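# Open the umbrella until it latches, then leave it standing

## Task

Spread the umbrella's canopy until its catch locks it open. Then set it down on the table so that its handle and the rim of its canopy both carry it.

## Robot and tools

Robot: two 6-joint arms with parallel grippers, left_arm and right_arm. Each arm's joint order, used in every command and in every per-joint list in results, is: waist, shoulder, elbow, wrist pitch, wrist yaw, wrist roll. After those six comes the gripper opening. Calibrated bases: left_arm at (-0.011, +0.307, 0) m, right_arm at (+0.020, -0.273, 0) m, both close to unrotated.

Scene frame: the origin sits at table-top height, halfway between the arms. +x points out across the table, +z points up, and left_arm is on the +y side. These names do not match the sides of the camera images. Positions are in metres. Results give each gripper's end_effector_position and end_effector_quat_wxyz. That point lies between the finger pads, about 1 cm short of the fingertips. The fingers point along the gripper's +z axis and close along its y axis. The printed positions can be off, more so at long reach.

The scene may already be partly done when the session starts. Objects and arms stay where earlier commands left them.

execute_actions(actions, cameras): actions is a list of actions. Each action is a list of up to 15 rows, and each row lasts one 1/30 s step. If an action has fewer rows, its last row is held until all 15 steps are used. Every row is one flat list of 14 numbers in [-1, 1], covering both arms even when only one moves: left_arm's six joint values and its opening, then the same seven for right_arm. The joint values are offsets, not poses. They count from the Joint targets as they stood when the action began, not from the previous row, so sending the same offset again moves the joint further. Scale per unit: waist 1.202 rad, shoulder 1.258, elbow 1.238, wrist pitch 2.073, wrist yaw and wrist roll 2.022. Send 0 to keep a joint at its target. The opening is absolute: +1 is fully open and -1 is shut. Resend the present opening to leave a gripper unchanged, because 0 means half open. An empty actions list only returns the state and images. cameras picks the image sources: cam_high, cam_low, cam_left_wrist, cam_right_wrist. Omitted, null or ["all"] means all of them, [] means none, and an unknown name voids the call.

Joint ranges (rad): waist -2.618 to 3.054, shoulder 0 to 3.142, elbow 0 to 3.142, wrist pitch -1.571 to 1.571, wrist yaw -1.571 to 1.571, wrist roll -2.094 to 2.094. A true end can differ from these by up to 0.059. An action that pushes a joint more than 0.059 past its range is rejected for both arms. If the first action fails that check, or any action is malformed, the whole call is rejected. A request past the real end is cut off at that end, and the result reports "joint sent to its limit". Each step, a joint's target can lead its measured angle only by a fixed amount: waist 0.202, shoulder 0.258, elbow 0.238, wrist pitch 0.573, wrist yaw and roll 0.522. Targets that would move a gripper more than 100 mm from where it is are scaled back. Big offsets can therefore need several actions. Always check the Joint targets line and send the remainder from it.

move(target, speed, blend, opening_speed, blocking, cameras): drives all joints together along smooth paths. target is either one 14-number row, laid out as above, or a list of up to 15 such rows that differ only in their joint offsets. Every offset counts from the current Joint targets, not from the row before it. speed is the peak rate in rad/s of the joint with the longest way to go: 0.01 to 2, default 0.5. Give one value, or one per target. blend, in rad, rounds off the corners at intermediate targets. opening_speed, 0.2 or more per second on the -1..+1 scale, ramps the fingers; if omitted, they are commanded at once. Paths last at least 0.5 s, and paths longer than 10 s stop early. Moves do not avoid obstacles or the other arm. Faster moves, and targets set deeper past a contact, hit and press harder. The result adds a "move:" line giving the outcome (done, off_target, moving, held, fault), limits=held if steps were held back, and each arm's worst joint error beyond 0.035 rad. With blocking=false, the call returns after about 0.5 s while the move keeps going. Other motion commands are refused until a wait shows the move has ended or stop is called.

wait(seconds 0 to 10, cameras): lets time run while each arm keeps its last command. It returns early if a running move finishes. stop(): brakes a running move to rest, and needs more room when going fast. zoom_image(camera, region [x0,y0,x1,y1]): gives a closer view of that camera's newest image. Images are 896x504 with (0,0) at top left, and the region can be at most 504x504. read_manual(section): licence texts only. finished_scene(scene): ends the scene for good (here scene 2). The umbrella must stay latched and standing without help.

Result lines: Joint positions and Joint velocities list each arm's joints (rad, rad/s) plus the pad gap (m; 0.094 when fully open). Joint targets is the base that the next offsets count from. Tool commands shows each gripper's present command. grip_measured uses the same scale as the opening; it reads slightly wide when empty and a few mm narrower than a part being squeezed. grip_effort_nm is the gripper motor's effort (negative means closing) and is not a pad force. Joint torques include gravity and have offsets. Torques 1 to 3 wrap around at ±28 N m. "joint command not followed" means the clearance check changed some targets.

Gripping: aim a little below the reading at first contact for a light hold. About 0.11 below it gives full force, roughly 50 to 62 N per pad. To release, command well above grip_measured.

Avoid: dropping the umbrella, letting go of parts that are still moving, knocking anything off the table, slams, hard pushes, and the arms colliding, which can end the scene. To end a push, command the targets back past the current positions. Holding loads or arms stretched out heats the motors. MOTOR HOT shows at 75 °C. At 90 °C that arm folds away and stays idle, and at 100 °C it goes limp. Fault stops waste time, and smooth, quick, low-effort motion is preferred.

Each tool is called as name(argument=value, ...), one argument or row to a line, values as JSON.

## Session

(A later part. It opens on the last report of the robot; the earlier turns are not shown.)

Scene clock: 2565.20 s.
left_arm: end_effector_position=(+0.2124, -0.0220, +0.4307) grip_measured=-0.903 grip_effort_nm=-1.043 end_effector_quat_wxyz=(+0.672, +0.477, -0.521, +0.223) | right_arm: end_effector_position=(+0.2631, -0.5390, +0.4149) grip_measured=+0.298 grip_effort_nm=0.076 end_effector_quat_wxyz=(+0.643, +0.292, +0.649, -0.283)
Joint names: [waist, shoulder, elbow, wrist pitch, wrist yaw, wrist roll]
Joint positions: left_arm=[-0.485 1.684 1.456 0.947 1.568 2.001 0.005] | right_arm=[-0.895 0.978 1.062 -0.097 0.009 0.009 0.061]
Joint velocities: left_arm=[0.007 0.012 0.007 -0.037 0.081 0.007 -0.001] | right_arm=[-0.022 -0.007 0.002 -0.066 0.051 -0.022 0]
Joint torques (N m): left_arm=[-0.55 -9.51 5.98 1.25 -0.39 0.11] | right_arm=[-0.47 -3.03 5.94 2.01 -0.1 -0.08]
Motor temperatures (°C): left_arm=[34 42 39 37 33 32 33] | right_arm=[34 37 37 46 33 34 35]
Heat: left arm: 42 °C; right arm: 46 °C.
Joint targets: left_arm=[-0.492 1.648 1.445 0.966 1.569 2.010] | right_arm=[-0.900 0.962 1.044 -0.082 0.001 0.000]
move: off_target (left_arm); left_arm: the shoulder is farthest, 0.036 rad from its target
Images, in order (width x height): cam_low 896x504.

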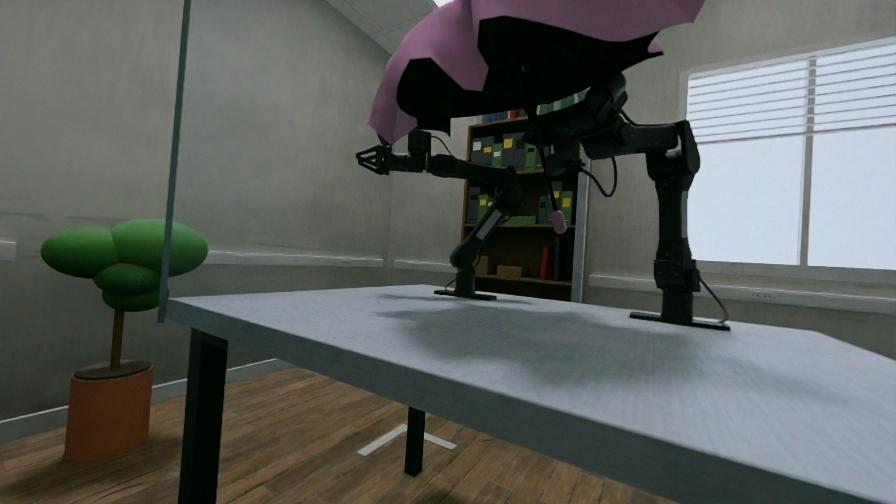

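move(
  target=[
    [0, 0, 0, 0, 0, 0, -0.95, 0, 0, 0, -0.684, 0, 0, 0.8],
    [0, 0, 0, 0, 0, 0, -0.95, 0, 0, 0, -0.684, -0.776, -0.618, 0.8],
    [0, 0, 0, 0, 0, 0, -0.95, 0.889, 0.405, 0.0085, -0.483, -0.776, -0.618, 0.8],
  ],
  speed=[0.9, 0.9, 0.5],
  blend=[0.05, 0.05, 0],
  cameras=["cam_right_wrist", "cam_low", "cam_left_wrist"],
)

Scene clock: 2575.03 s.
left_arm: end_effector_position=(+0.2124, -0.0220, +0.4307) grip_measured=-0.903 grip_effort_nm=-1.033 end_effector_quat_wxyz=(+0.672, +0.477, -0.521, +0.223) | right_arm: end_effector_position=(+0.2183, -0.0421, +0.2651) grip_measured=+0.798 grip_effort_nm=0.066 end_effector_quat_wxyz=(+0.358, -0.500, +0.515, +0.597)
Joint names: [waist, shoulder, elbow, wrist pitch, wrist yaw, wrist roll]
Joint positions: left_arm=[-0.485 1.684 1.456 0.947 1.568 2.002 0.005] | right_arm=[0.166 1.463 1.062 -1.096 -1.539 -1.238 0.084]
Joint velocities: left_arm=[-0.007 0.012 0.022 -0.007 -0.066 0.007 0] | right_arm=[-0.002 0.007 0.002 -0.022 0.037 -0.022 0.001]
Joint torques (N m): left_arm=[-0.54 -9.54 5.98 1.25 -0.39 0.13] | right_arm=[0.2 -3.88 5.72 0.56 -0.95 -0.1]
Motor temperatures (°C): left_arm=[34 42 39 37 33 32 33] | right_arm=[34 37 37 44 33 34 35]
Heat: left arm: 42 °C; right arm: 44 °C.
Joint targets: left_arm=[-0.492 1.648 1.445 0.966 1.569 2.010] | right_arm=[0.168 1.471 1.054 -1.084 -1.568 -1.250]
move: off_target (left_arm); left_arm: the shoulder is farthest, 0.036 rad from its target
Images, in order (width x height): cam_low 896x504, cam_left_wrist 896x504, cam_right_wrist 896x504.

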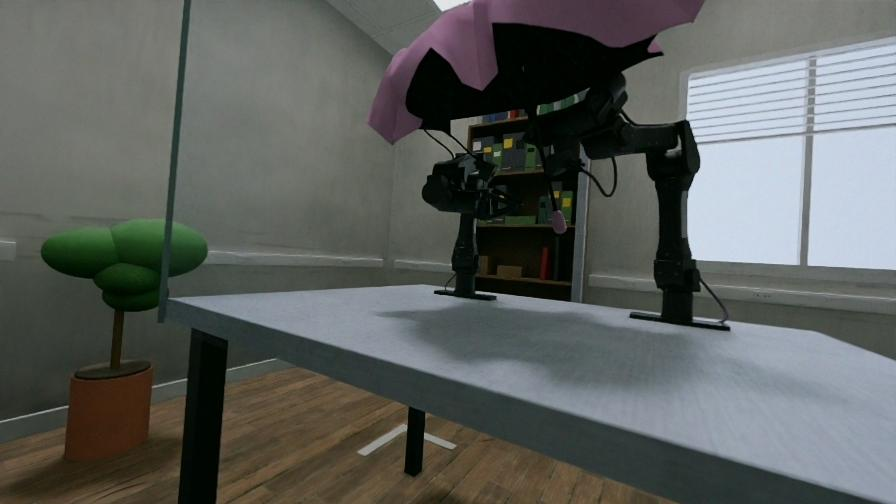

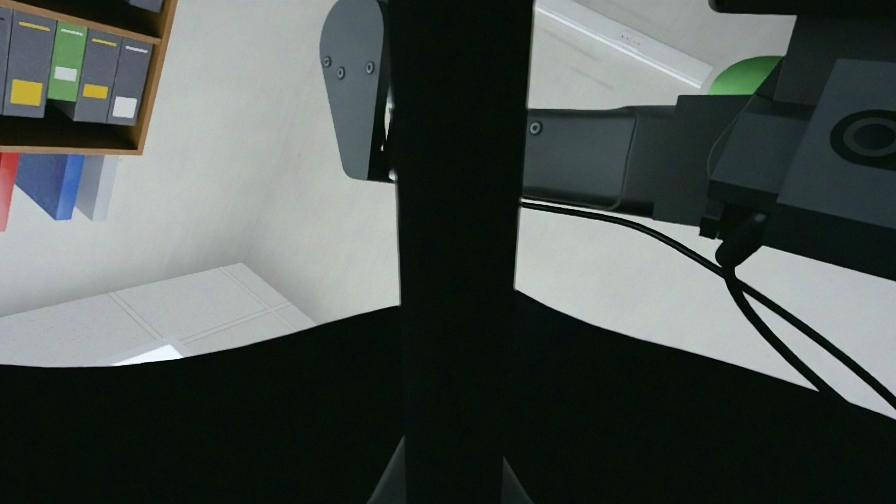

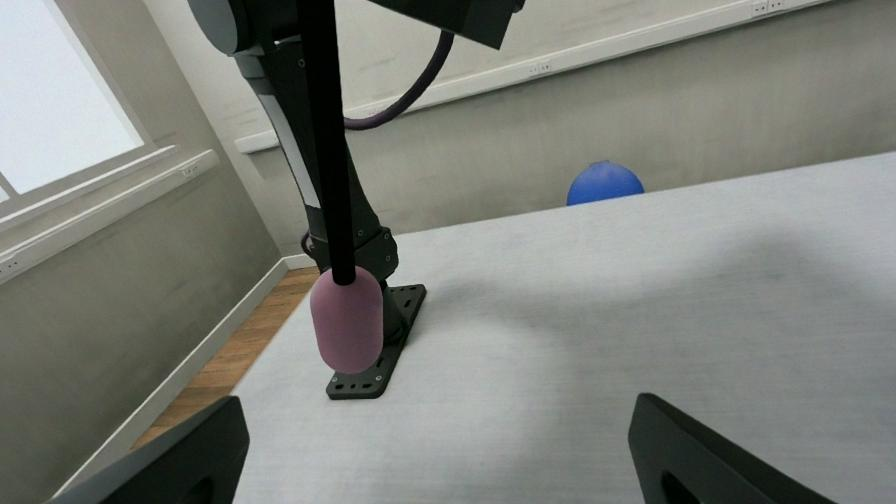

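move(
  target=[0, 0, 0, 0, 0, 0, -0.95, 0.2687, 0.1162, 0.1597, -0.0244, 0, 0.0168, 0.8],
  speed=0.2,
  cameras=["cam_right_wrist"],
)

Scene clock: 2589.17 s.
left_arm: end_effector_position=(+0.2124, -0.0220, +0.4307) grip_measured=-0.903 grip_effort_nm=-1.038 end_effector_quat_wxyz=(+0.672, +0.477, -0.521, +0.223) | right_arm: end_effector_position=(+0.1669, +0.0287, +0.2707) grip_measured=+0.798 grip_effort_nm=0.061 end_effector_quat_wxyz=(-0.253, +0.573, -0.432, -0.648)
Joint names: [waist, shoulder, elbow, wrist pitch, wrist yaw, wrist roll]
Joint positions: left_arm=[-0.485 1.684 1.456 0.947 1.568 2.002 0.005] | right_arm=[0.489 1.604 1.22 -1.115 -1.539 -1.224 0.084]
Joint velocities: left_arm=[0.027 -0.012 0.012 0.051 -0.037 0.022 0.001] | right_arm=[-0.012 0.007 -0.007 -0.007 -0.081 0.022 -0.001]
Joint torques (N m): left_arm=[-0.54 -9.5 6 1.24 -0.39 0.13] | right_arm=[0.28 -4.67 9.24 0.26 -0.95 0.1]
Motor temperatures (°C): left_arm=[34 42 39 37 33 32 33] | right_arm=[34 37 37 43 33 34 35]
Heat: left arm: 42 °C; right arm: 43 °C.
Joint targets: left_arm=[-0.492 1.648 1.445 0.966 1.569 2.010] | right_arm=[0.491 1.618 1.252 -1.134 -1.568 -1.216]
move: off_target (left_arm); left_arm: the shoulder is farthest, 0.036 rad from its target
Images, in order (width x height): cam_right_wrist 896x504.

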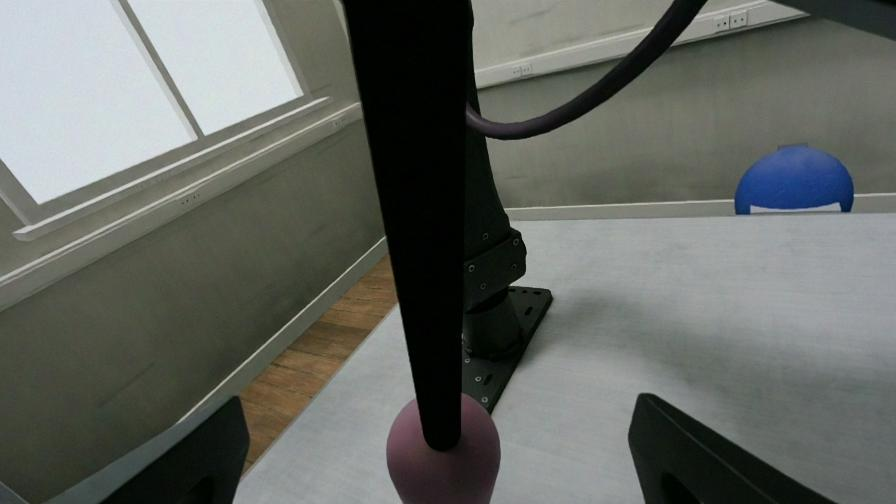

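move(
  target=[0, 0, 0, 0, 0, 0, -0.95, -0.003, 0.0064, 0.0471, -0.0241, 0, 0, 0.8],
  speed=0.1,
  cameras=["cam_right_wrist"],
)

Scene clock: 2595.83 s.
left_arm: end_effector_position=(+0.2124, -0.0220, +0.4307) grip_measured=-0.903 grip_effort_nm=-1.038 end_effector_quat_wxyz=(+0.672, +0.477, -0.521, +0.223) | right_arm: end_effector_position=(+0.1699, +0.0306, +0.2836) grip_measured=+0.798 grip_effort_nm=0.071 end_effector_quat_wxyz=(-0.253, +0.574, -0.432, -0.648)
Joint names: [waist, shoulder, elbow, wrist pitch, wrist yaw, wrist roll]
Joint positions: left_arm=[-0.485 1.684 1.456 0.947 1.568 2.002 0.005] | right_arm=[0.489 1.611 1.279 -1.165 -1.539 -1.224 0.084]
Joint velocities: left_arm=[0.007 0.002 -0.007 -0.007 0.007 0.037 0] | right_arm=[-0.017 0.012 0.007 -0.007 -0.037 -0.007 0]
Joint torques (N m): left_arm=[-0.53 -9.51 6 1.24 -0.39 0.13] | right_arm=[-0.13 -4.66 9.2 0.3 -0.95 0.1]
Motor temperatures (°C): left_arm=[34 42 39 37 33 32 33] | right_arm=[34 37 37 42 34 34 35]
Heat: left arm: 42 °C; right arm: 42 °C.
Joint targets: left_arm=[-0.492 1.648 1.445 0.966 1.569 2.010] | right_arm=[0.488 1.626 1.310 -1.184 -1.568 -1.216]
move: off_target (left_arm); left_arm: the shoulder is farthest, 0.036 rad from its target
Images, in order (width x height): cam_right_wrist 896x504.

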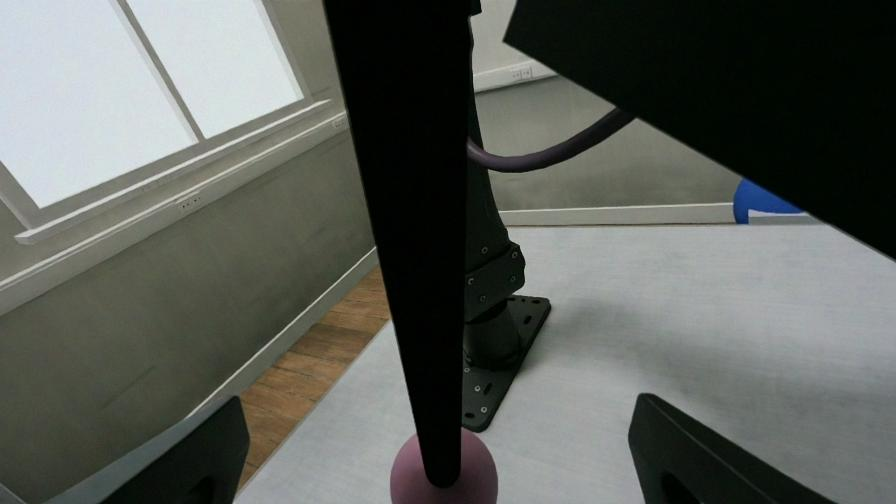

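move(
  target=[0, 0, 0, 0, 0, 0, -0.95, -0.001, 0.0025, 0.0181, -0.0093, 0, 0, 0.8],
  speed=0.1,
  cameras=[],
)

move(
  target=[0, 0, 0, 0, 0, 0, -0.95, 0, 0, 0, 0, 0, 0, -0.8],
  opening_speed=0.8,
  cameras=["cam_right_wrist"],
)

Scene clock: 2600.43 s.
left_arm: end_effector_position=(+0.2124, -0.0220, +0.4307) grip_measured=-0.903 grip_effort_nm=-1.033 end_effector_quat_wxyz=(+0.672, +0.477, -0.521, +0.223) | right_arm: end_effector_position=(+0.1709, +0.0312, +0.2883) grip_measured=+0.798 grip_effort_nm=0.066 end_effector_quat_wxyz=(-0.253, +0.574, -0.432, -0.648)
Joint names: [waist, shoulder, elbow, wrist pitch, wrist yaw, wrist roll]
Joint positions: left_arm=[-0.485 1.684 1.456 0.947 1.568 2.002 0.005] | right_arm=[0.489 1.614 1.301 -1.184 -1.539 -1.224 0.084]
Joint velocities: left_arm=[-0.012 0.002 -0.007 0.037 0.066 -0.007 0.001] | right_arm=[-0.002 0.002 -0.012 0.022 0.037 -0.037 -0.001]
Joint torques (N m): left_arm=[-0.53 -9.5 5.98 1.25 -0.38 0.13] | right_arm=[-0.2 -4.68 9.21 0.3 -0.96 0.08]
Motor temperatures (°C): left_arm=[34 42 39 37 33 32 33] | right_arm=[34 37 37 42 34 34 35]
Heat: left arm: 42 °C; right arm: 42 °C.
Joint targets: left_arm=[-0.492 1.648 1.445 0.966 1.569 2.010] | right_arm=[0.487 1.629 1.333 -1.203 -1.568 -1.216]
move: off_target (left_arm); left_arm: the shoulder is farthest, 0.036 rad from its target
No camera images: "cameras" was empty.

Scene clock: 2602.67 s.
left_arm: end_effector_position=(+0.2124, -0.0220, +0.4307) grip_measured=-0.903 grip_effort_nm=-1.038 end_effector_quat_wxyz=(+0.672, +0.477, -0.521, +0.223) | right_arm: end_effector_position=(+0.1709, +0.0311, +0.2883) grip_measured=-0.793 grip_effort_nm=-0.383 end_effector_quat_wxyz=(-0.253, +0.573, -0.432, -0.648)
Joint names: [waist, shoulder, elbow, wrist pitch, wrist yaw, wrist roll]
Joint positions: left_arm=[-0.485 1.684 1.456 0.947 1.568 2.002 0.005] | right_arm=[0.489 1.614 1.301 -1.185 -1.539 -1.224 0.01]
Joint velocities: left_arm=[-0.002 -0.007 0.012 0.066 0.051 -0.007 0] | right_arm=[0.007 -0.022 -0.012 -0.037 -0.037 -0.022 -0.001]
Joint torques (N m): left_arm=[-0.53 -9.51 6.01 1.24 -0.39 0.13] | right_arm=[-0.2 -4.68 9.22 0.29 -0.95 0.09]
Motor temperatures (°C): left_arm=[34 42 39 37 33 32 33] | right_arm=[34 37 37 41 34 34 35]
Heat: left arm: 42 °C; right arm: 41 °C.
Joint targets: left_arm=[-0.492 1.648 1.445 0.966 1.569 2.010] | right_arm=[0.487 1.629 1.333 -1.203 -1.568 -1.216]
move: off_target (left_arm); left_arm: the shoulder is farthest, 0.036 rad from its target
Images, in order (width x height): cam_right_wrist 896x504.

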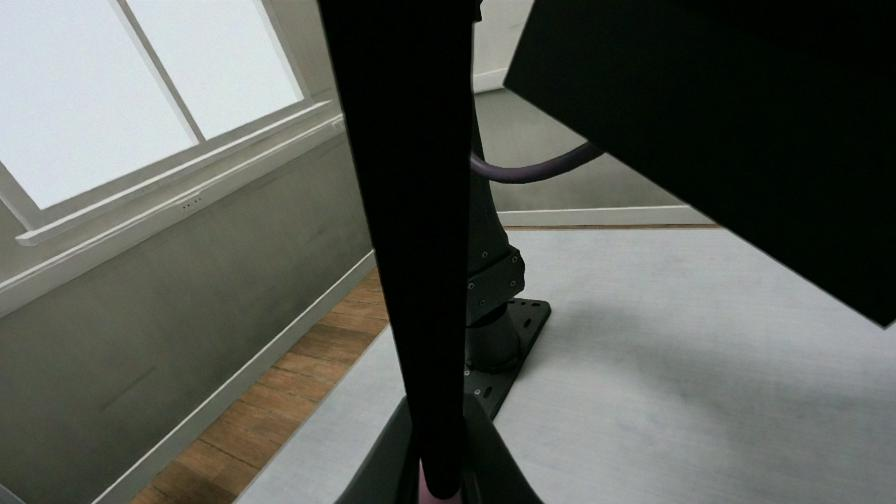

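execute_actions(
  actions=[],
  cameras=["all"],
)

Scene clock: 2622.67 s.
left_arm: end_effector_position=(+0.2124, -0.0220, +0.4307) grip_measured=-0.903 grip_effort_nm=-1.043 end_effector_quat_wxyz=(+0.672, +0.477, -0.521, +0.223) | right_arm: end_effector_position=(+0.1709, +0.0311, +0.2883) grip_measured=-0.793 grip_effort_nm=-0.388 end_effector_quat_wxyz=(-0.253, +0.573, -0.432, -0.648)
Joint names: [waist, shoulder, elbow, wrist pitch, wrist yaw, wrist roll]
Joint positions: left_arm=[-0.485 1.684 1.456 0.947 1.568 2.002 0.005] | right_arm=[0.489 1.614 1.301 -1.185 -1.539 -1.224 0.01]
Joint velocities: left_arm=[0.017 0.002 -0.012 0.022 -0.022 -0.037 0] | right_arm=[-0.002 -0.012 -0.007 0.022 0.022 0.037 0]
Joint torques (N m): left_arm=[-0.53 -9.52 6 1.25 -0.39 0.13] | right_arm=[-0.21 -4.68 9.21 0.3 -0.95 0.11]
Motor temperatures (°C): left_arm=[34 42 39 37 32 32 33] | right_arm=[34 37 37 40 34 34 35]
Heat: left arm: 42 °C; right arm: 40 °C.
Joint targets: left_arm=[-0.492 1.648 1.445 0.966 1.569 2.010] | right_arm=[0.487 1.629 1.333 -1.203 -1.568 -1.216]
Tool commands: left_gripper/opening=-0.95 right_gripper/opening=-0.8

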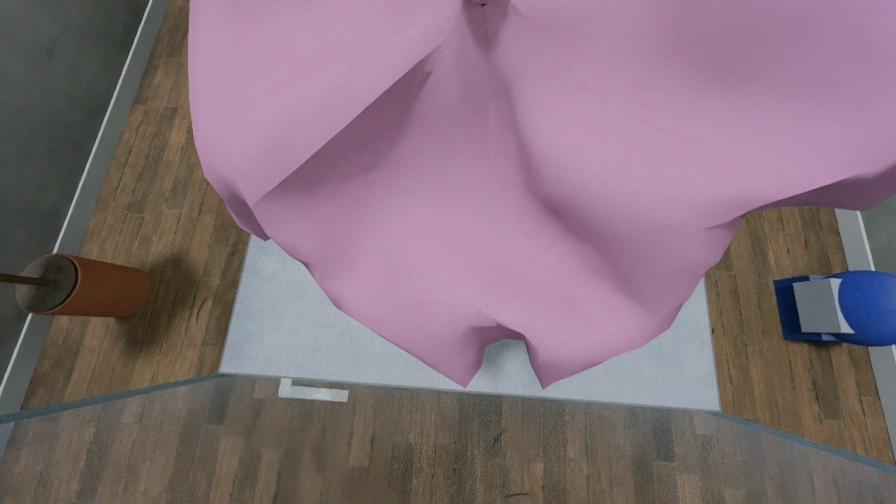

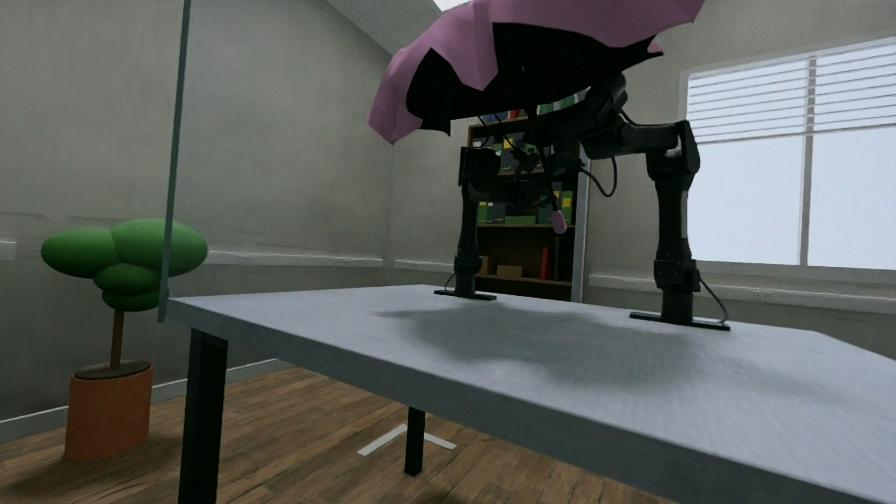

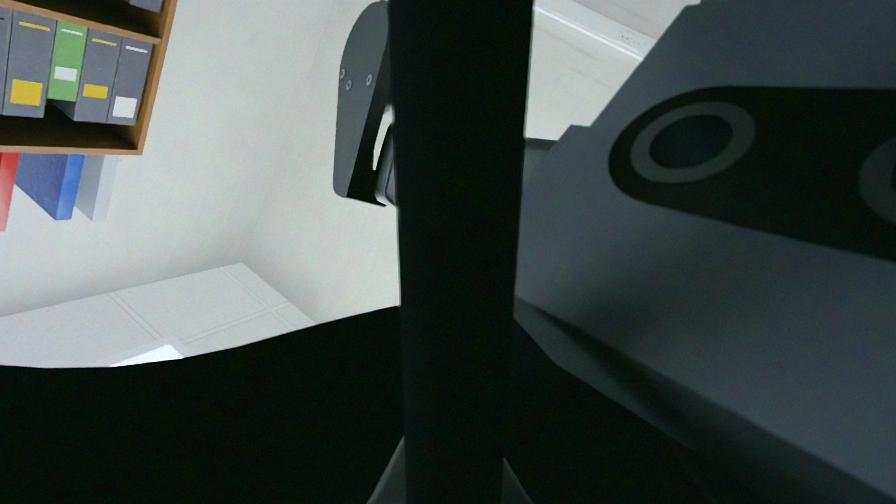

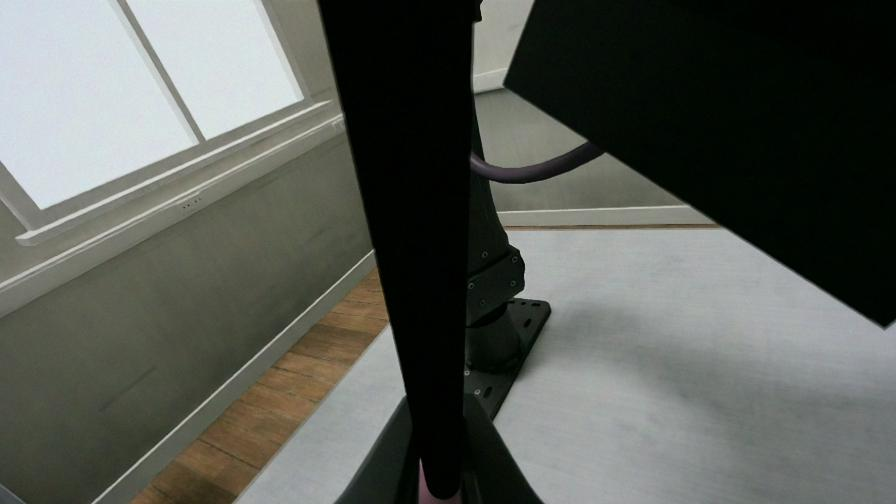

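move(
  target=[-0.0807, 0.0203, -0.0463, 0.0399, 0, -0.0854, -0.95, 0.0338, -0.1330, -0.1540, 0.0112, 0, 0.0656, -0.8],
  speed=0.2,
  cameras=["cam_low", "cam_right_wrist"],
)

Scene clock: 2664.07 s.
left_arm: end_effector_position=(+0.1835, -0.0404, +0.4266) grip_measured=-0.903 grip_effort_nm=-1.038 end_effector_quat_wxyz=(+0.693, +0.474, -0.513, +0.178) | right_arm: end_effector_position=(+0.1342, +0.0164, +0.2887) grip_measured=-0.793 grip_effort_nm=-0.398 end_effector_quat_wxyz=(+0.224, -0.558, +0.439, +0.667)
Joint names: [waist, shoulder, elbow, wrist pitch, wrist yaw, wrist roll]
Joint positions: left_arm=[-0.572 1.684 1.41 1.062 1.536 1.859 0.005] | right_arm=[0.515 1.483 1.158 -1.158 -1.562 -1.142 0.01]
Joint velocities: left_arm=[-0.002 -0.002 -0.022 -0.022 -0.007 -0.066 0] | right_arm=[0.002 -0.012 -0.017 -0.066 -0.037 -0.066 0]
Joint torques (N m): left_arm=[-1.39 -7.47 5.11 0.83 -0.12 -0.18] | right_arm=[1.21 -6.39 5.09 0.28 -0.7 0.58]
Motor temperatures (°C): left_arm=[34 42 39 37 32 32 34] | right_arm=[34 37 37 39 34 34 35]
Heat: left arm: 42 °C; right arm: 39 °C.
Joint targets: left_arm=[-0.589 1.673 1.388 1.049 1.569 1.838] | right_arm=[0.527 1.462 1.142 -1.180 -1.568 -1.083]
move: off_target (right_arm); right_arm: the wrist roll is farthest, 0.058 rad from its target
Images, in order (width x height): cam_low 896x504, cam_right_wrist 896x504.

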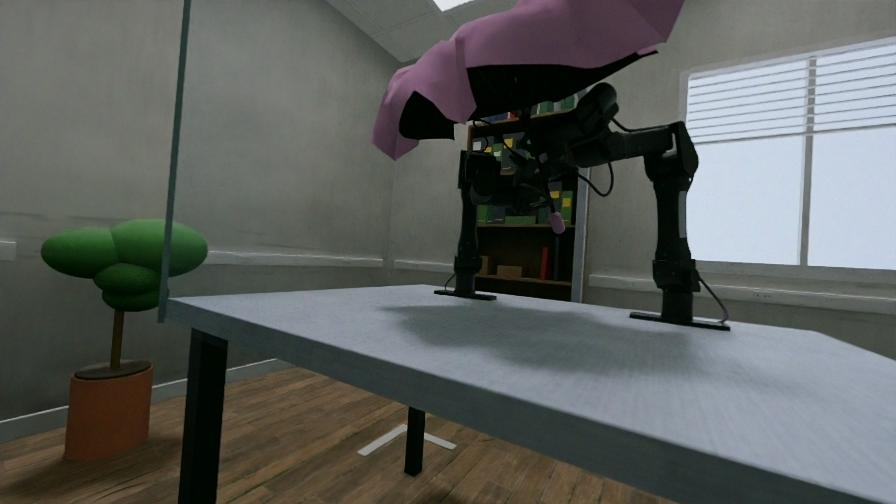

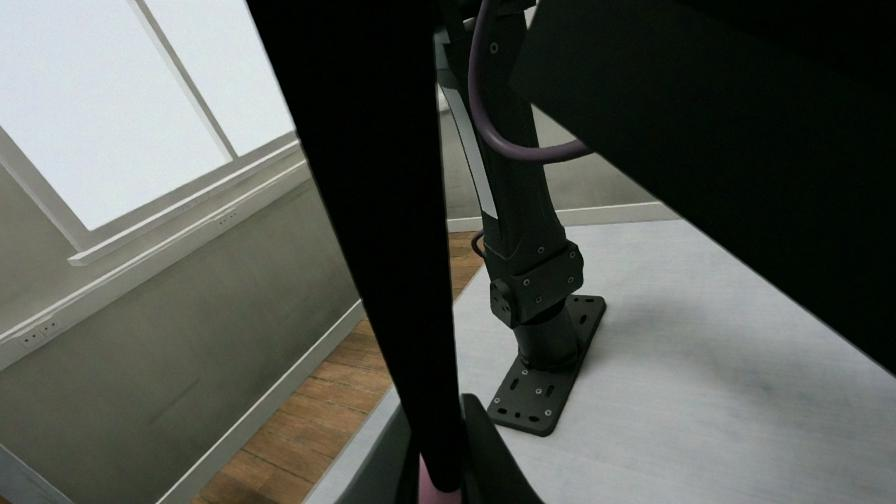

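move(
  target=[-0.0907, 0.0461, -0.0606, 0.0295, 0, -0.0860, -0.95, 0.0629, -0.1526, -0.1624, -0.0039, 0, 0.0782, -0.7],
  speed=0.2,
  cameras=["all"],
)

Scene clock: 2678.90 s.
left_arm: end_effector_position=(+0.1407, -0.0613, +0.3960) grip_measured=-0.903 grip_effort_nm=-1.038 end_effector_quat_wxyz=(+0.707, +0.513, -0.485, +0.030) | right_arm: end_effector_position=(+0.0743, -0.0092, +0.2763) grip_measured=-0.702 grip_effort_nm=0.071 end_effector_quat_wxyz=(+0.120, -0.514, +0.488, +0.696)
Joint names: [waist, shoulder, elbow, wrist pitch, wrist yaw, wrist roll]
Joint positions: left_arm=[-0.692 1.697 1.329 1.102 1.568 1.637 0.005] | right_arm=[0.574 1.291 0.95 -1.184 -1.567 -0.936 0.014]
Joint velocities: left_arm=[0.002 0.007 -0.007 0.007 0.066 -0.051 0] | right_arm=[0.007 -0.012 -0.002 -0.007 -0.095 -0.022 0]
Joint torques (N m): left_arm=[-0.44 -4.36 5.52 1.11 -0.4 0.36] | right_arm=[2.86 -4.81 5.6 0.39 -0.63 0.12]
Motor temperatures (°C): left_arm=[34 41 39 37 32 32 34] | right_arm=[34 37 37 38 34 34 35]
Heat: left arm: 41 °C; right arm: 38 °C.
Joint targets: left_arm=[-0.698 1.731 1.313 1.110 1.569 1.664] | right_arm=[0.603 1.269 0.941 -1.189 -1.568 -0.925]
move: done

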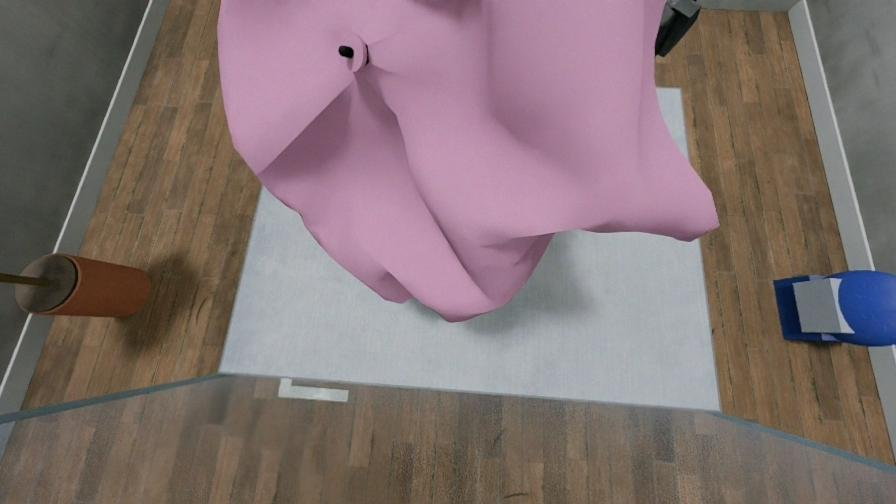

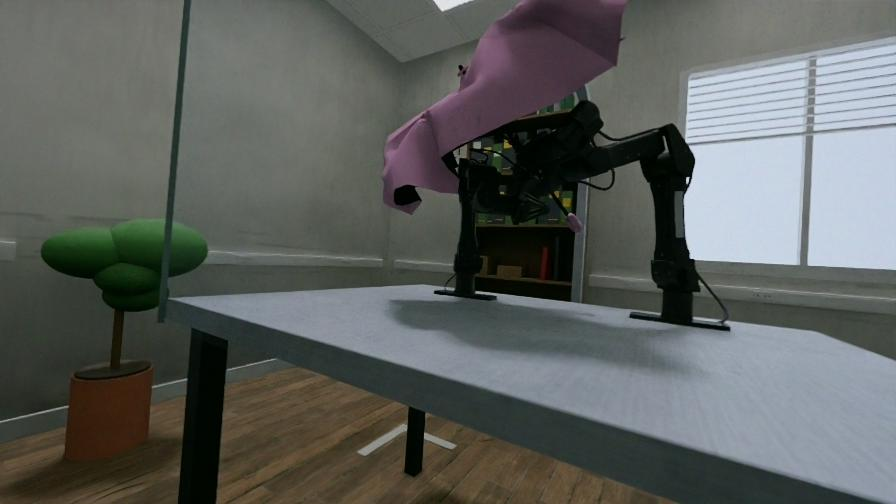

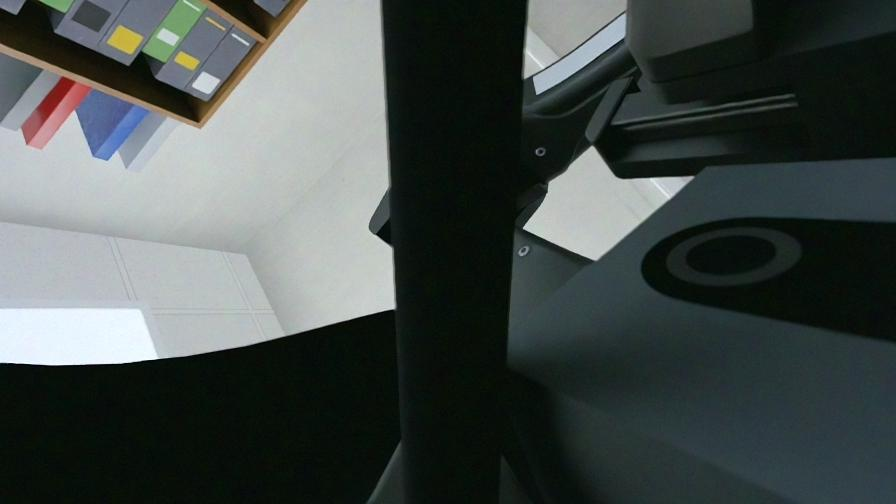

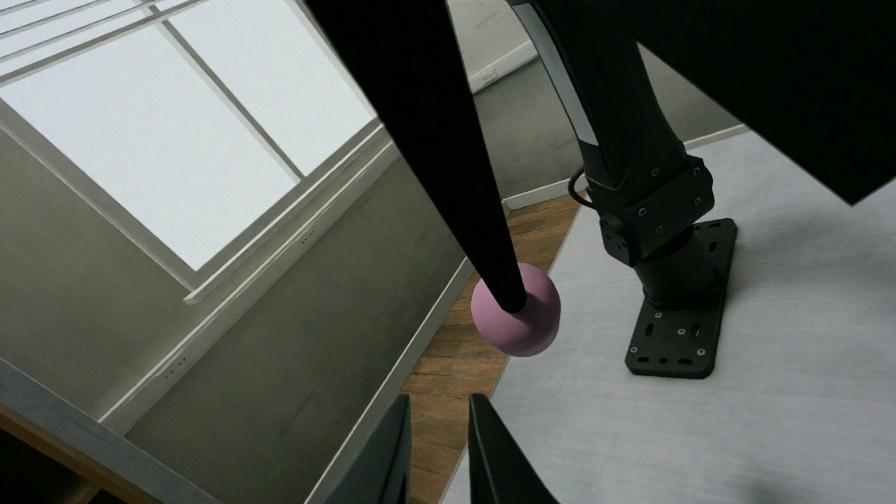

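move(
  target=[
    [0,0,0,0,0,0,-0.95, 0,0.1542,-0.2181,0.1394,0,0,-0.7],
    [0,0,0,0,0,0,-0.95, 0,0.1542,-0.2181,0.1394,0,0.95,-0.7],
  ],
  speed=[0.4,1.2],
  blend=0.05,
  cameras=["cam_right_wrist"],
)

Scene clock: 2790.73 s.
left_arm: end_effector_position=(+0.1483, -0.0676, +0.3778) grip_measured=-0.903 grip_effort_nm=-1.033 end_effector_quat_wxyz=(+0.708, +0.524, -0.474, +0.015) | right_arm: end_effector_position=(+0.0667, -0.0094, +0.1817) grip_measured=-0.702 grip_effort_nm=0.071 end_effector_quat_wxyz=(-0.543, +0.154, +0.694, +0.447)
Joint names: [waist, shoulder, elbow, wrist pitch, wrist yaw, wrist roll]
Joint positions: left_arm=[-0.691 1.731 1.309 1.094 1.568 1.655 0.005] | right_arm=[0.597 1.456 0.686 -0.914 -1.56 0.988 0.014]
Joint velocities: left_arm=[-0.012 -0.007 -0.007 -0.037 -0.051 -0.022 0] | right_arm=[-0.002 -0.012 0.007 0.007 -0.007 0.037 -0.001]
Joint torques (N m): left_arm=[-0.53 -7.09 7.05 1.27 -0.37 0.15] | right_arm=[0.58 -3.1 4.26 0.38 -0.74 0.08]
Motor temperatures (°C): left_arm=[34 38 39 36 32 32 34] | right_arm=[34 36 36 35 34 34 34]
Heat: left arm: 39 °C; right arm: 36 °C.
Joint targets: left_arm=[-0.698 1.731 1.313 1.110 1.569 1.664] | right_arm=[0.603 1.463 0.671 -0.899 -1.568 0.996]
move: done
Images, in order (width x height): cam_right_wrist 896x504.

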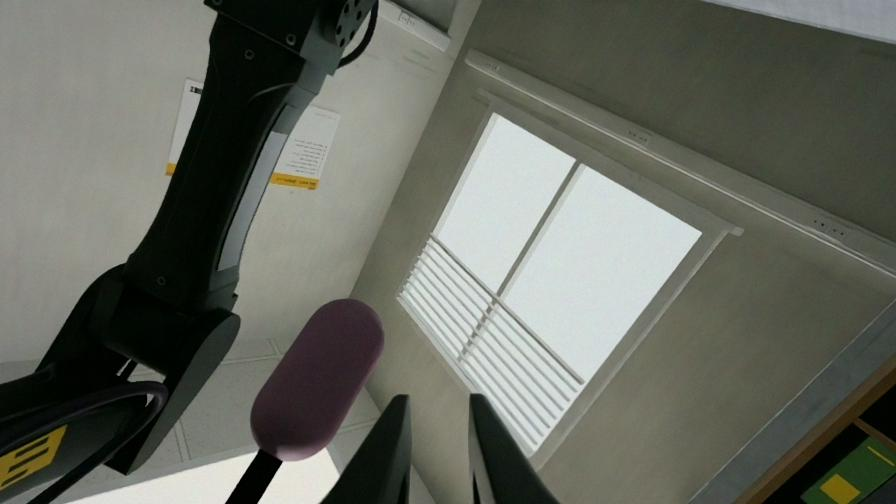

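move(
  target=[
    [0,0,0,0,0,0,-0.95, -0.0799,0,0,0,0,0.3769,0.2],
    [0,0,0,0,0,0,-0.95, -0.0799,-0.031,0.2472,-0.1741,0,0.3769,0.2],
  ],
  speed=[1.0,0.4],
  blend=0.05,
  cameras=["cam_right_wrist", "cam_low"],
)

Scene clock: 2798.63 s.
left_arm: end_effector_position=(+0.1483, -0.0676, +0.3778) grip_measured=-0.903 grip_effort_nm=-1.038 end_effector_quat_wxyz=(+0.708, +0.524, -0.474, +0.015) | right_arm: end_effector_position=(+0.1058, -0.0033, +0.2463) grip_measured=+0.198 grip_effort_nm=0.081 end_effector_quat_wxyz=(+0.665, -0.437, -0.562, -0.228)
Joint names: [waist, shoulder, elbow, wrist pitch, wrist yaw, wrist roll]
Joint positions: left_arm=[-0.691 1.731 1.309 1.094 1.568 1.655 0.005] | right_arm=[0.512 1.442 0.951 -1.236 -1.558 1.745 0.056]
Joint velocities: left_arm=[0.002 0.002 -0.012 0.022 -0.037 -0.022 -0.001] | right_arm=[-0.007 0.002 0.022 0.007 -0.007 -0.037 0]
Joint torques (N m): left_arm=[-0.51 -7.09 7.05 1.26 -0.37 0.14] | right_arm=[-0.44 -5.37 8.28 -0.04 -0.75 0.14]
Motor temperatures (°C): left_arm=[34 38 39 37 32 32 34] | right_arm=[34 36 36 35 34 34 34]
Heat: left arm: 39 °C; right arm: 36 °C.
Joint targets: left_arm=[-0.698 1.731 1.313 1.110 1.569 1.664] | right_arm=[0.507 1.425 0.977 -1.260 -1.568 1.758]
move: done
Images, in order (width x height): cam_low 896x504, cam_right_wrist 896x504.

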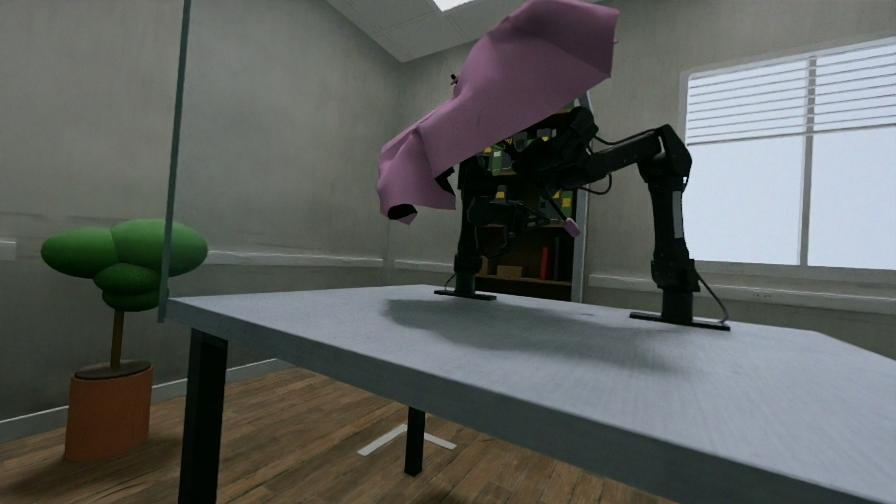

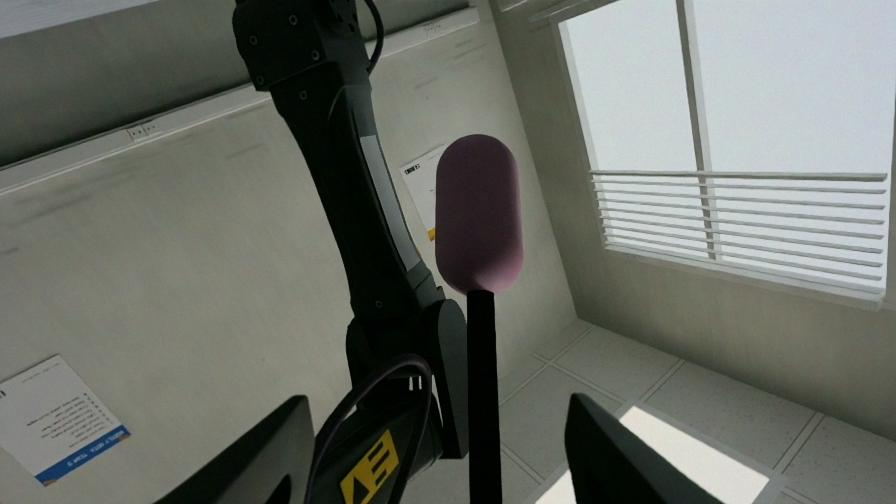

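move(
  target=[0,0,0,0,0,0,-0.95, 0.1141,0.0668,0.081,-0.0024,0,-0.0467,0.4],
  speed=0.3,
  cameras=["cam_right_wrist"],
)

move(
  target=[0,0,0,0,0,0,-0.95, 0.0761,0.0445,0.0539,-0.0024,0,-0.0314,0.4],
  speed=0.3,
  cameras=["cam_right_wrist"],
)

Scene clock: 2809.10 s.
left_arm: end_effector_position=(+0.1483, -0.0676, +0.3778) grip_measured=-0.903 grip_effort_nm=-1.043 end_effector_quat_wxyz=(+0.708, +0.524, -0.474, +0.015) | right_arm: end_effector_position=(+0.0850, +0.0179, +0.2574) grip_measured=+0.398 grip_effort_nm=0.081 end_effector_quat_wxyz=(+0.667, -0.368, -0.609, -0.221)
Joint names: [waist, shoulder, elbow, wrist pitch, wrist yaw, wrist roll]
Joint positions: left_arm=[-0.691 1.731 1.309 1.094 1.568 1.655 0.005] | right_arm=[0.641 1.497 1.047 -1.242 -1.558 1.672 0.066]
Joint velocities: left_arm=[-0.007 0.007 -0.002 0.007 -0.022 0.051 0.001] | right_arm=[-0.007 -0.007 -0.007 -0.037 -0.037 -0.007 0.001]
Joint torques (N m): left_arm=[-0.51 -7.09 7.08 1.26 -0.37 0.14] | right_arm=[0.32 -3.77 8.79 0.03 -0.76 -0.05]
Motor temperatures (°C): left_arm=[34 38 40 37 32 32 34] | right_arm=[34 36 36 35 34 34 34]
Heat: left arm: 40 °C; right arm: 36 °C.
Joint targets: left_arm=[-0.698 1.731 1.313 1.110 1.569 1.664] | right_arm=[0.644 1.508 1.077 -1.265 -1.568 1.663]
move: done
Images, in order (width x height): cam_right_wrist 896x504.

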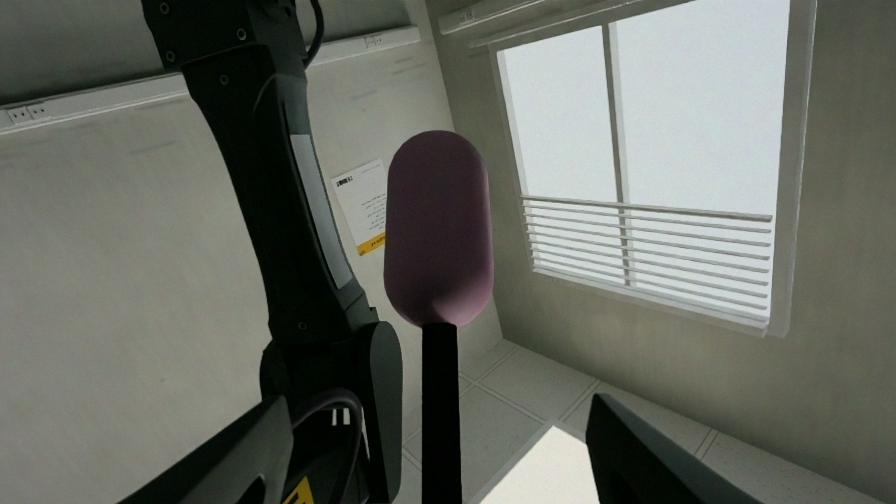

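Scene clock: 2809.70 s.
left_arm: end_effector_position=(+0.1483, -0.0676, +0.3778) grip_measured=-0.903 grip_effort_nm=-1.038 end_effector_quat_wxyz=(+0.708, +0.524, -0.474, +0.015) | right_arm: end_effector_position=(+0.0787, +0.0248, +0.2582) grip_measured=+0.398 grip_effort_nm=0.081 end_effector_quat_wxyz=(+0.667, -0.349, -0.622, -0.215)
Joint names: [waist, shoulder, elbow, wrist pitch, wrist yaw, wrist roll]
Joint positions: left_arm=[-0.691 1.731 1.309 1.094 1.568 1.655 0.005] | right_arm=[0.679 1.521 1.076 -1.244 -1.553 1.653 0.066]
Joint velocities: left_arm=[0.002 0.007 0.012 0.037 -0.007 -0.022 0] | right_arm=[-0.007 0.017 0.007 -0.007 0.037 -0.066 0.001]
Joint torques (N m): left_arm=[-0.51 -7.08 7.04 1.26 -0.37 0.14] | right_arm=[-0.53 -4.85 5.94 0.21 -0.69 0.04]
Motor temperatures (°C): left_arm=[34 38 40 37 32 32 34] | right_arm=[34 36 36 35 34 34 34]
Heat: left arm: 40 °C; right arm: 36 °C.
Joint targets: left_arm=[-0.698 1.731 1.313 1.110 1.569 1.664] | right_arm=[0.674 1.519 1.074 -1.246 -1.558 1.655]
move: held (right_arm; a check stopped the path); limits=held; right_arm: the elbow is farthest, 0.068 rad from its target
joint command not followed: on one or more control steps a check withheld the commanded joint targets of the right arm, and it was not sent them on those steps.
cause: the commanded joint targets, or the way to them, would bring a part of the robot too close to another arm (this arm's forearm (the part past the elbow) and the left arm's fingers).
Images, in order (width x height): cam_right_wrist 896x504.

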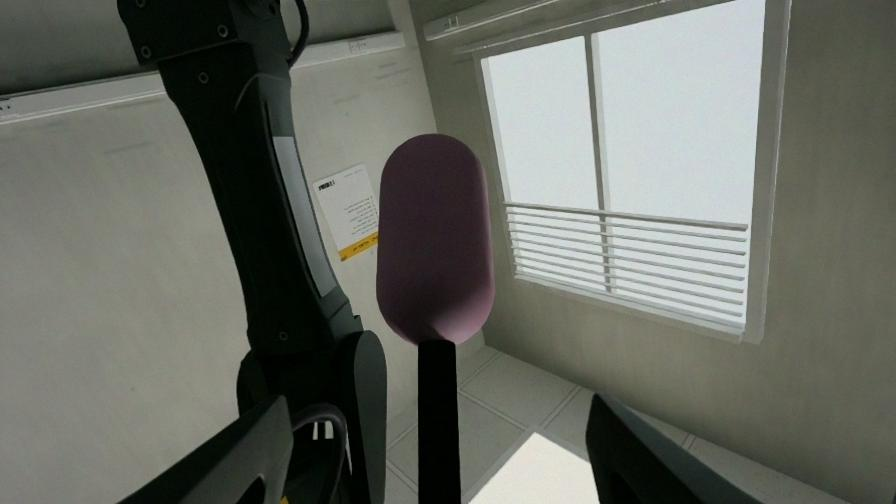

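move(
  target=[0,0,0,0,0,0,-0.95, -0.33,-0.156,-0.243,0.045,0,0.0712,0.6],
  speed=0.4,
  cameras=[],
)

move(
  target=[0,0,0,0,0,0.15,-0.95, 0,0,0,0,0,0,0.6],
  speed=0.25,
  cameras=["cam_right_wrist"],
)

Scene clock: 2831.43 s.
left_arm: end_effector_position=(+0.1483, -0.0676, +0.3778) grip_measured=-0.903 grip_effort_nm=-1.043 end_effector_quat_wxyz=(+0.708, +0.524, -0.474, +0.015) | right_arm: end_effector_position=(+0.1372, -0.0400, +0.2254) grip_measured=+0.598 grip_effort_nm=0.090 end_effector_quat_wxyz=(+0.635, -0.507, -0.504, -0.293)
Joint names: [waist, shoulder, elbow, wrist pitch, wrist yaw, wrist roll]
Joint positions: left_arm=[-0.691 1.731 1.309 1.094 1.568 1.655 0.005] | right_arm=[0.282 1.342 0.791 -1.163 -1.55 1.785 0.075]
Joint velocities: left_arm=[0.007 0.007 0.017 0.007 -0.037 -0.081 0.001] | right_arm=[0.017 -0.017 0.007 -0.066 0.037 -0.022 0]
Joint torques (N m): left_arm=[-0.51 -7.08 7.05 1.26 -0.36 0.14] | right_arm=[-0.51 -4.63 4.48 0.3 -0.72 0.16]
Motor temperatures (°C): left_arm=[34 38 40 37 32 32 34] | right_arm=[34 36 36 35 34 34 34]
Heat: left arm: 40 °C; right arm: 36 °C.
Joint targets: left_arm=[-0.698 1.731 1.313 1.110 1.569 1.664] | right_arm=[0.277 1.323 0.773 -1.152 -1.558 1.799]
move: done
No camera images: "cameras" was empty.

Scene clock: 2833.27 s.
left_arm: end_effector_position=(+0.1483, -0.0676, +0.3778) grip_measured=-0.903 grip_effort_nm=-1.043 end_effector_quat_wxyz=(+0.697, +0.446, -0.547, +0.121) | right_arm: end_effector_position=(+0.1373, -0.0400, +0.2254) grip_measured=+0.598 grip_effort_nm=0.076 end_effector_quat_wxyz=(+0.635, -0.507, -0.504, -0.293)
Joint names: [waist, shoulder, elbow, wrist pitch, wrist yaw, wrist roll]
Joint positions: left_arm=[-0.691 1.731 1.309 1.094 1.568 1.958 0.005] | right_arm=[0.282 1.342 0.791 -1.161 -1.55 1.786 0.075]
Joint velocities: left_arm=[0.002 -0.007 -0.002 0.066 0.007 -0.022 0] | right_arm=[0.002 -0.002 -0.002 -0.066 -0.095 0.037 0]
Joint torques (N m): left_arm=[-0.51 -7.08 7.06 1.27 -0.37 0.14] | right_arm=[-0.46 -4.66 4.48 0.3 -0.73 0.15]
Motor temperatures (°C): left_arm=[34 38 40 37 32 32 34] | right_arm=[34 36 36 34 34 34 34]
Heat: left arm: 40 °C; right arm: 36 °C.
Joint targets: left_arm=[-0.698 1.731 1.313 1.110 1.569 1.967] | right_arm=[0.277 1.323 0.773 -1.152 -1.558 1.799]
move: done
Images, in order (width x height): cam_right_wrist 896x504.

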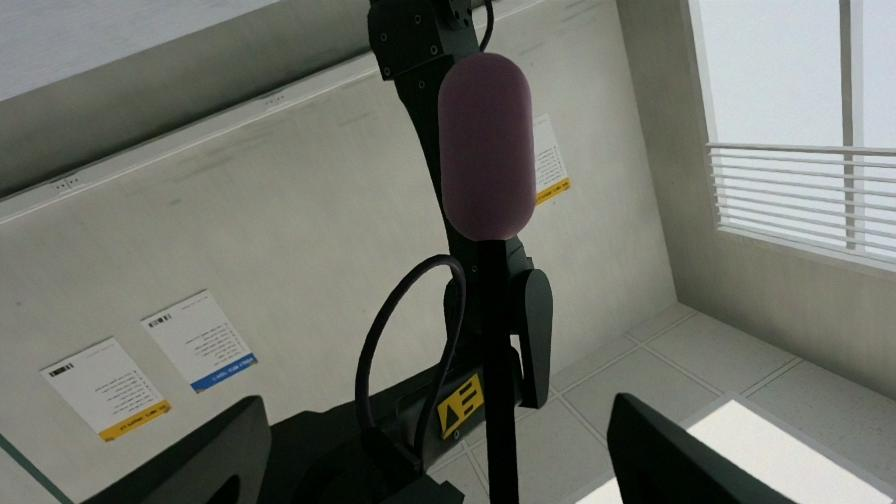

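move(
  target=[0,0,0,0,0,0,-0.95, 0.1588,0.1035,0.0906,0.0107,0,-0.0517,0.6],
  speed=0.3,
  cameras=["cam_right_wrist"],
)

Scene clock: 2842.60 s.
left_arm: end_effector_position=(+0.1483, -0.0676, +0.3778) grip_measured=-0.903 grip_effort_nm=-1.033 end_effector_quat_wxyz=(+0.697, +0.446, -0.548, +0.122) | right_arm: end_effector_position=(+0.1125, -0.0112, +0.2218) grip_measured=+0.598 grip_effort_nm=0.085 end_effector_quat_wxyz=(+0.651, -0.439, -0.564, -0.257)
Joint names: [waist, shoulder, elbow, wrist pitch, wrist yaw, wrist roll]
Joint positions: left_arm=[-0.691 1.731 1.309 1.094 1.568 1.959 0.005] | right_arm=[0.464 1.443 0.857 -1.139 -1.55 1.702 0.075]
Joint velocities: left_arm=[0.002 -0.022 -0.022 -0.037 0.037 -0.022 0] | right_arm=[-0.012 -0.002 -0.002 -0.051 -0.051 0.022 -0.002]
Joint torques (N m): left_arm=[-0.51 -7.09 7.05 1.27 -0.37 0.14] | right_arm=[0.42 -3.14 8.43 0.28 -0.71 -0.05]
Motor temperatures (°C): left_arm=[34 38 40 37 32 32 34] | right_arm=[34 36 36 34 34 34 34]
Heat: left arm: 40 °C; right arm: 36 °C.
Joint targets: left_arm=[-0.698 1.731 1.313 1.110 1.569 1.967] | right_arm=[0.468 1.453 0.886 -1.130 -1.558 1.694]
move: done
Images, in order (width x height): cam_right_wrist 896x504.

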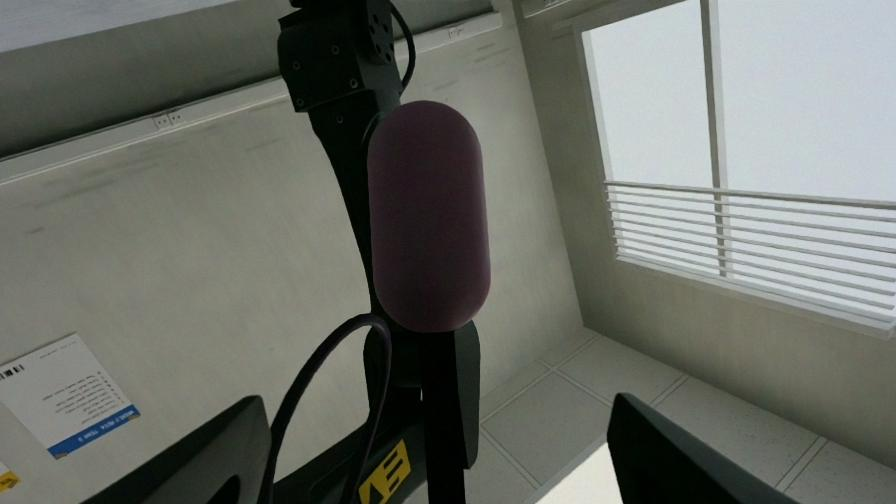

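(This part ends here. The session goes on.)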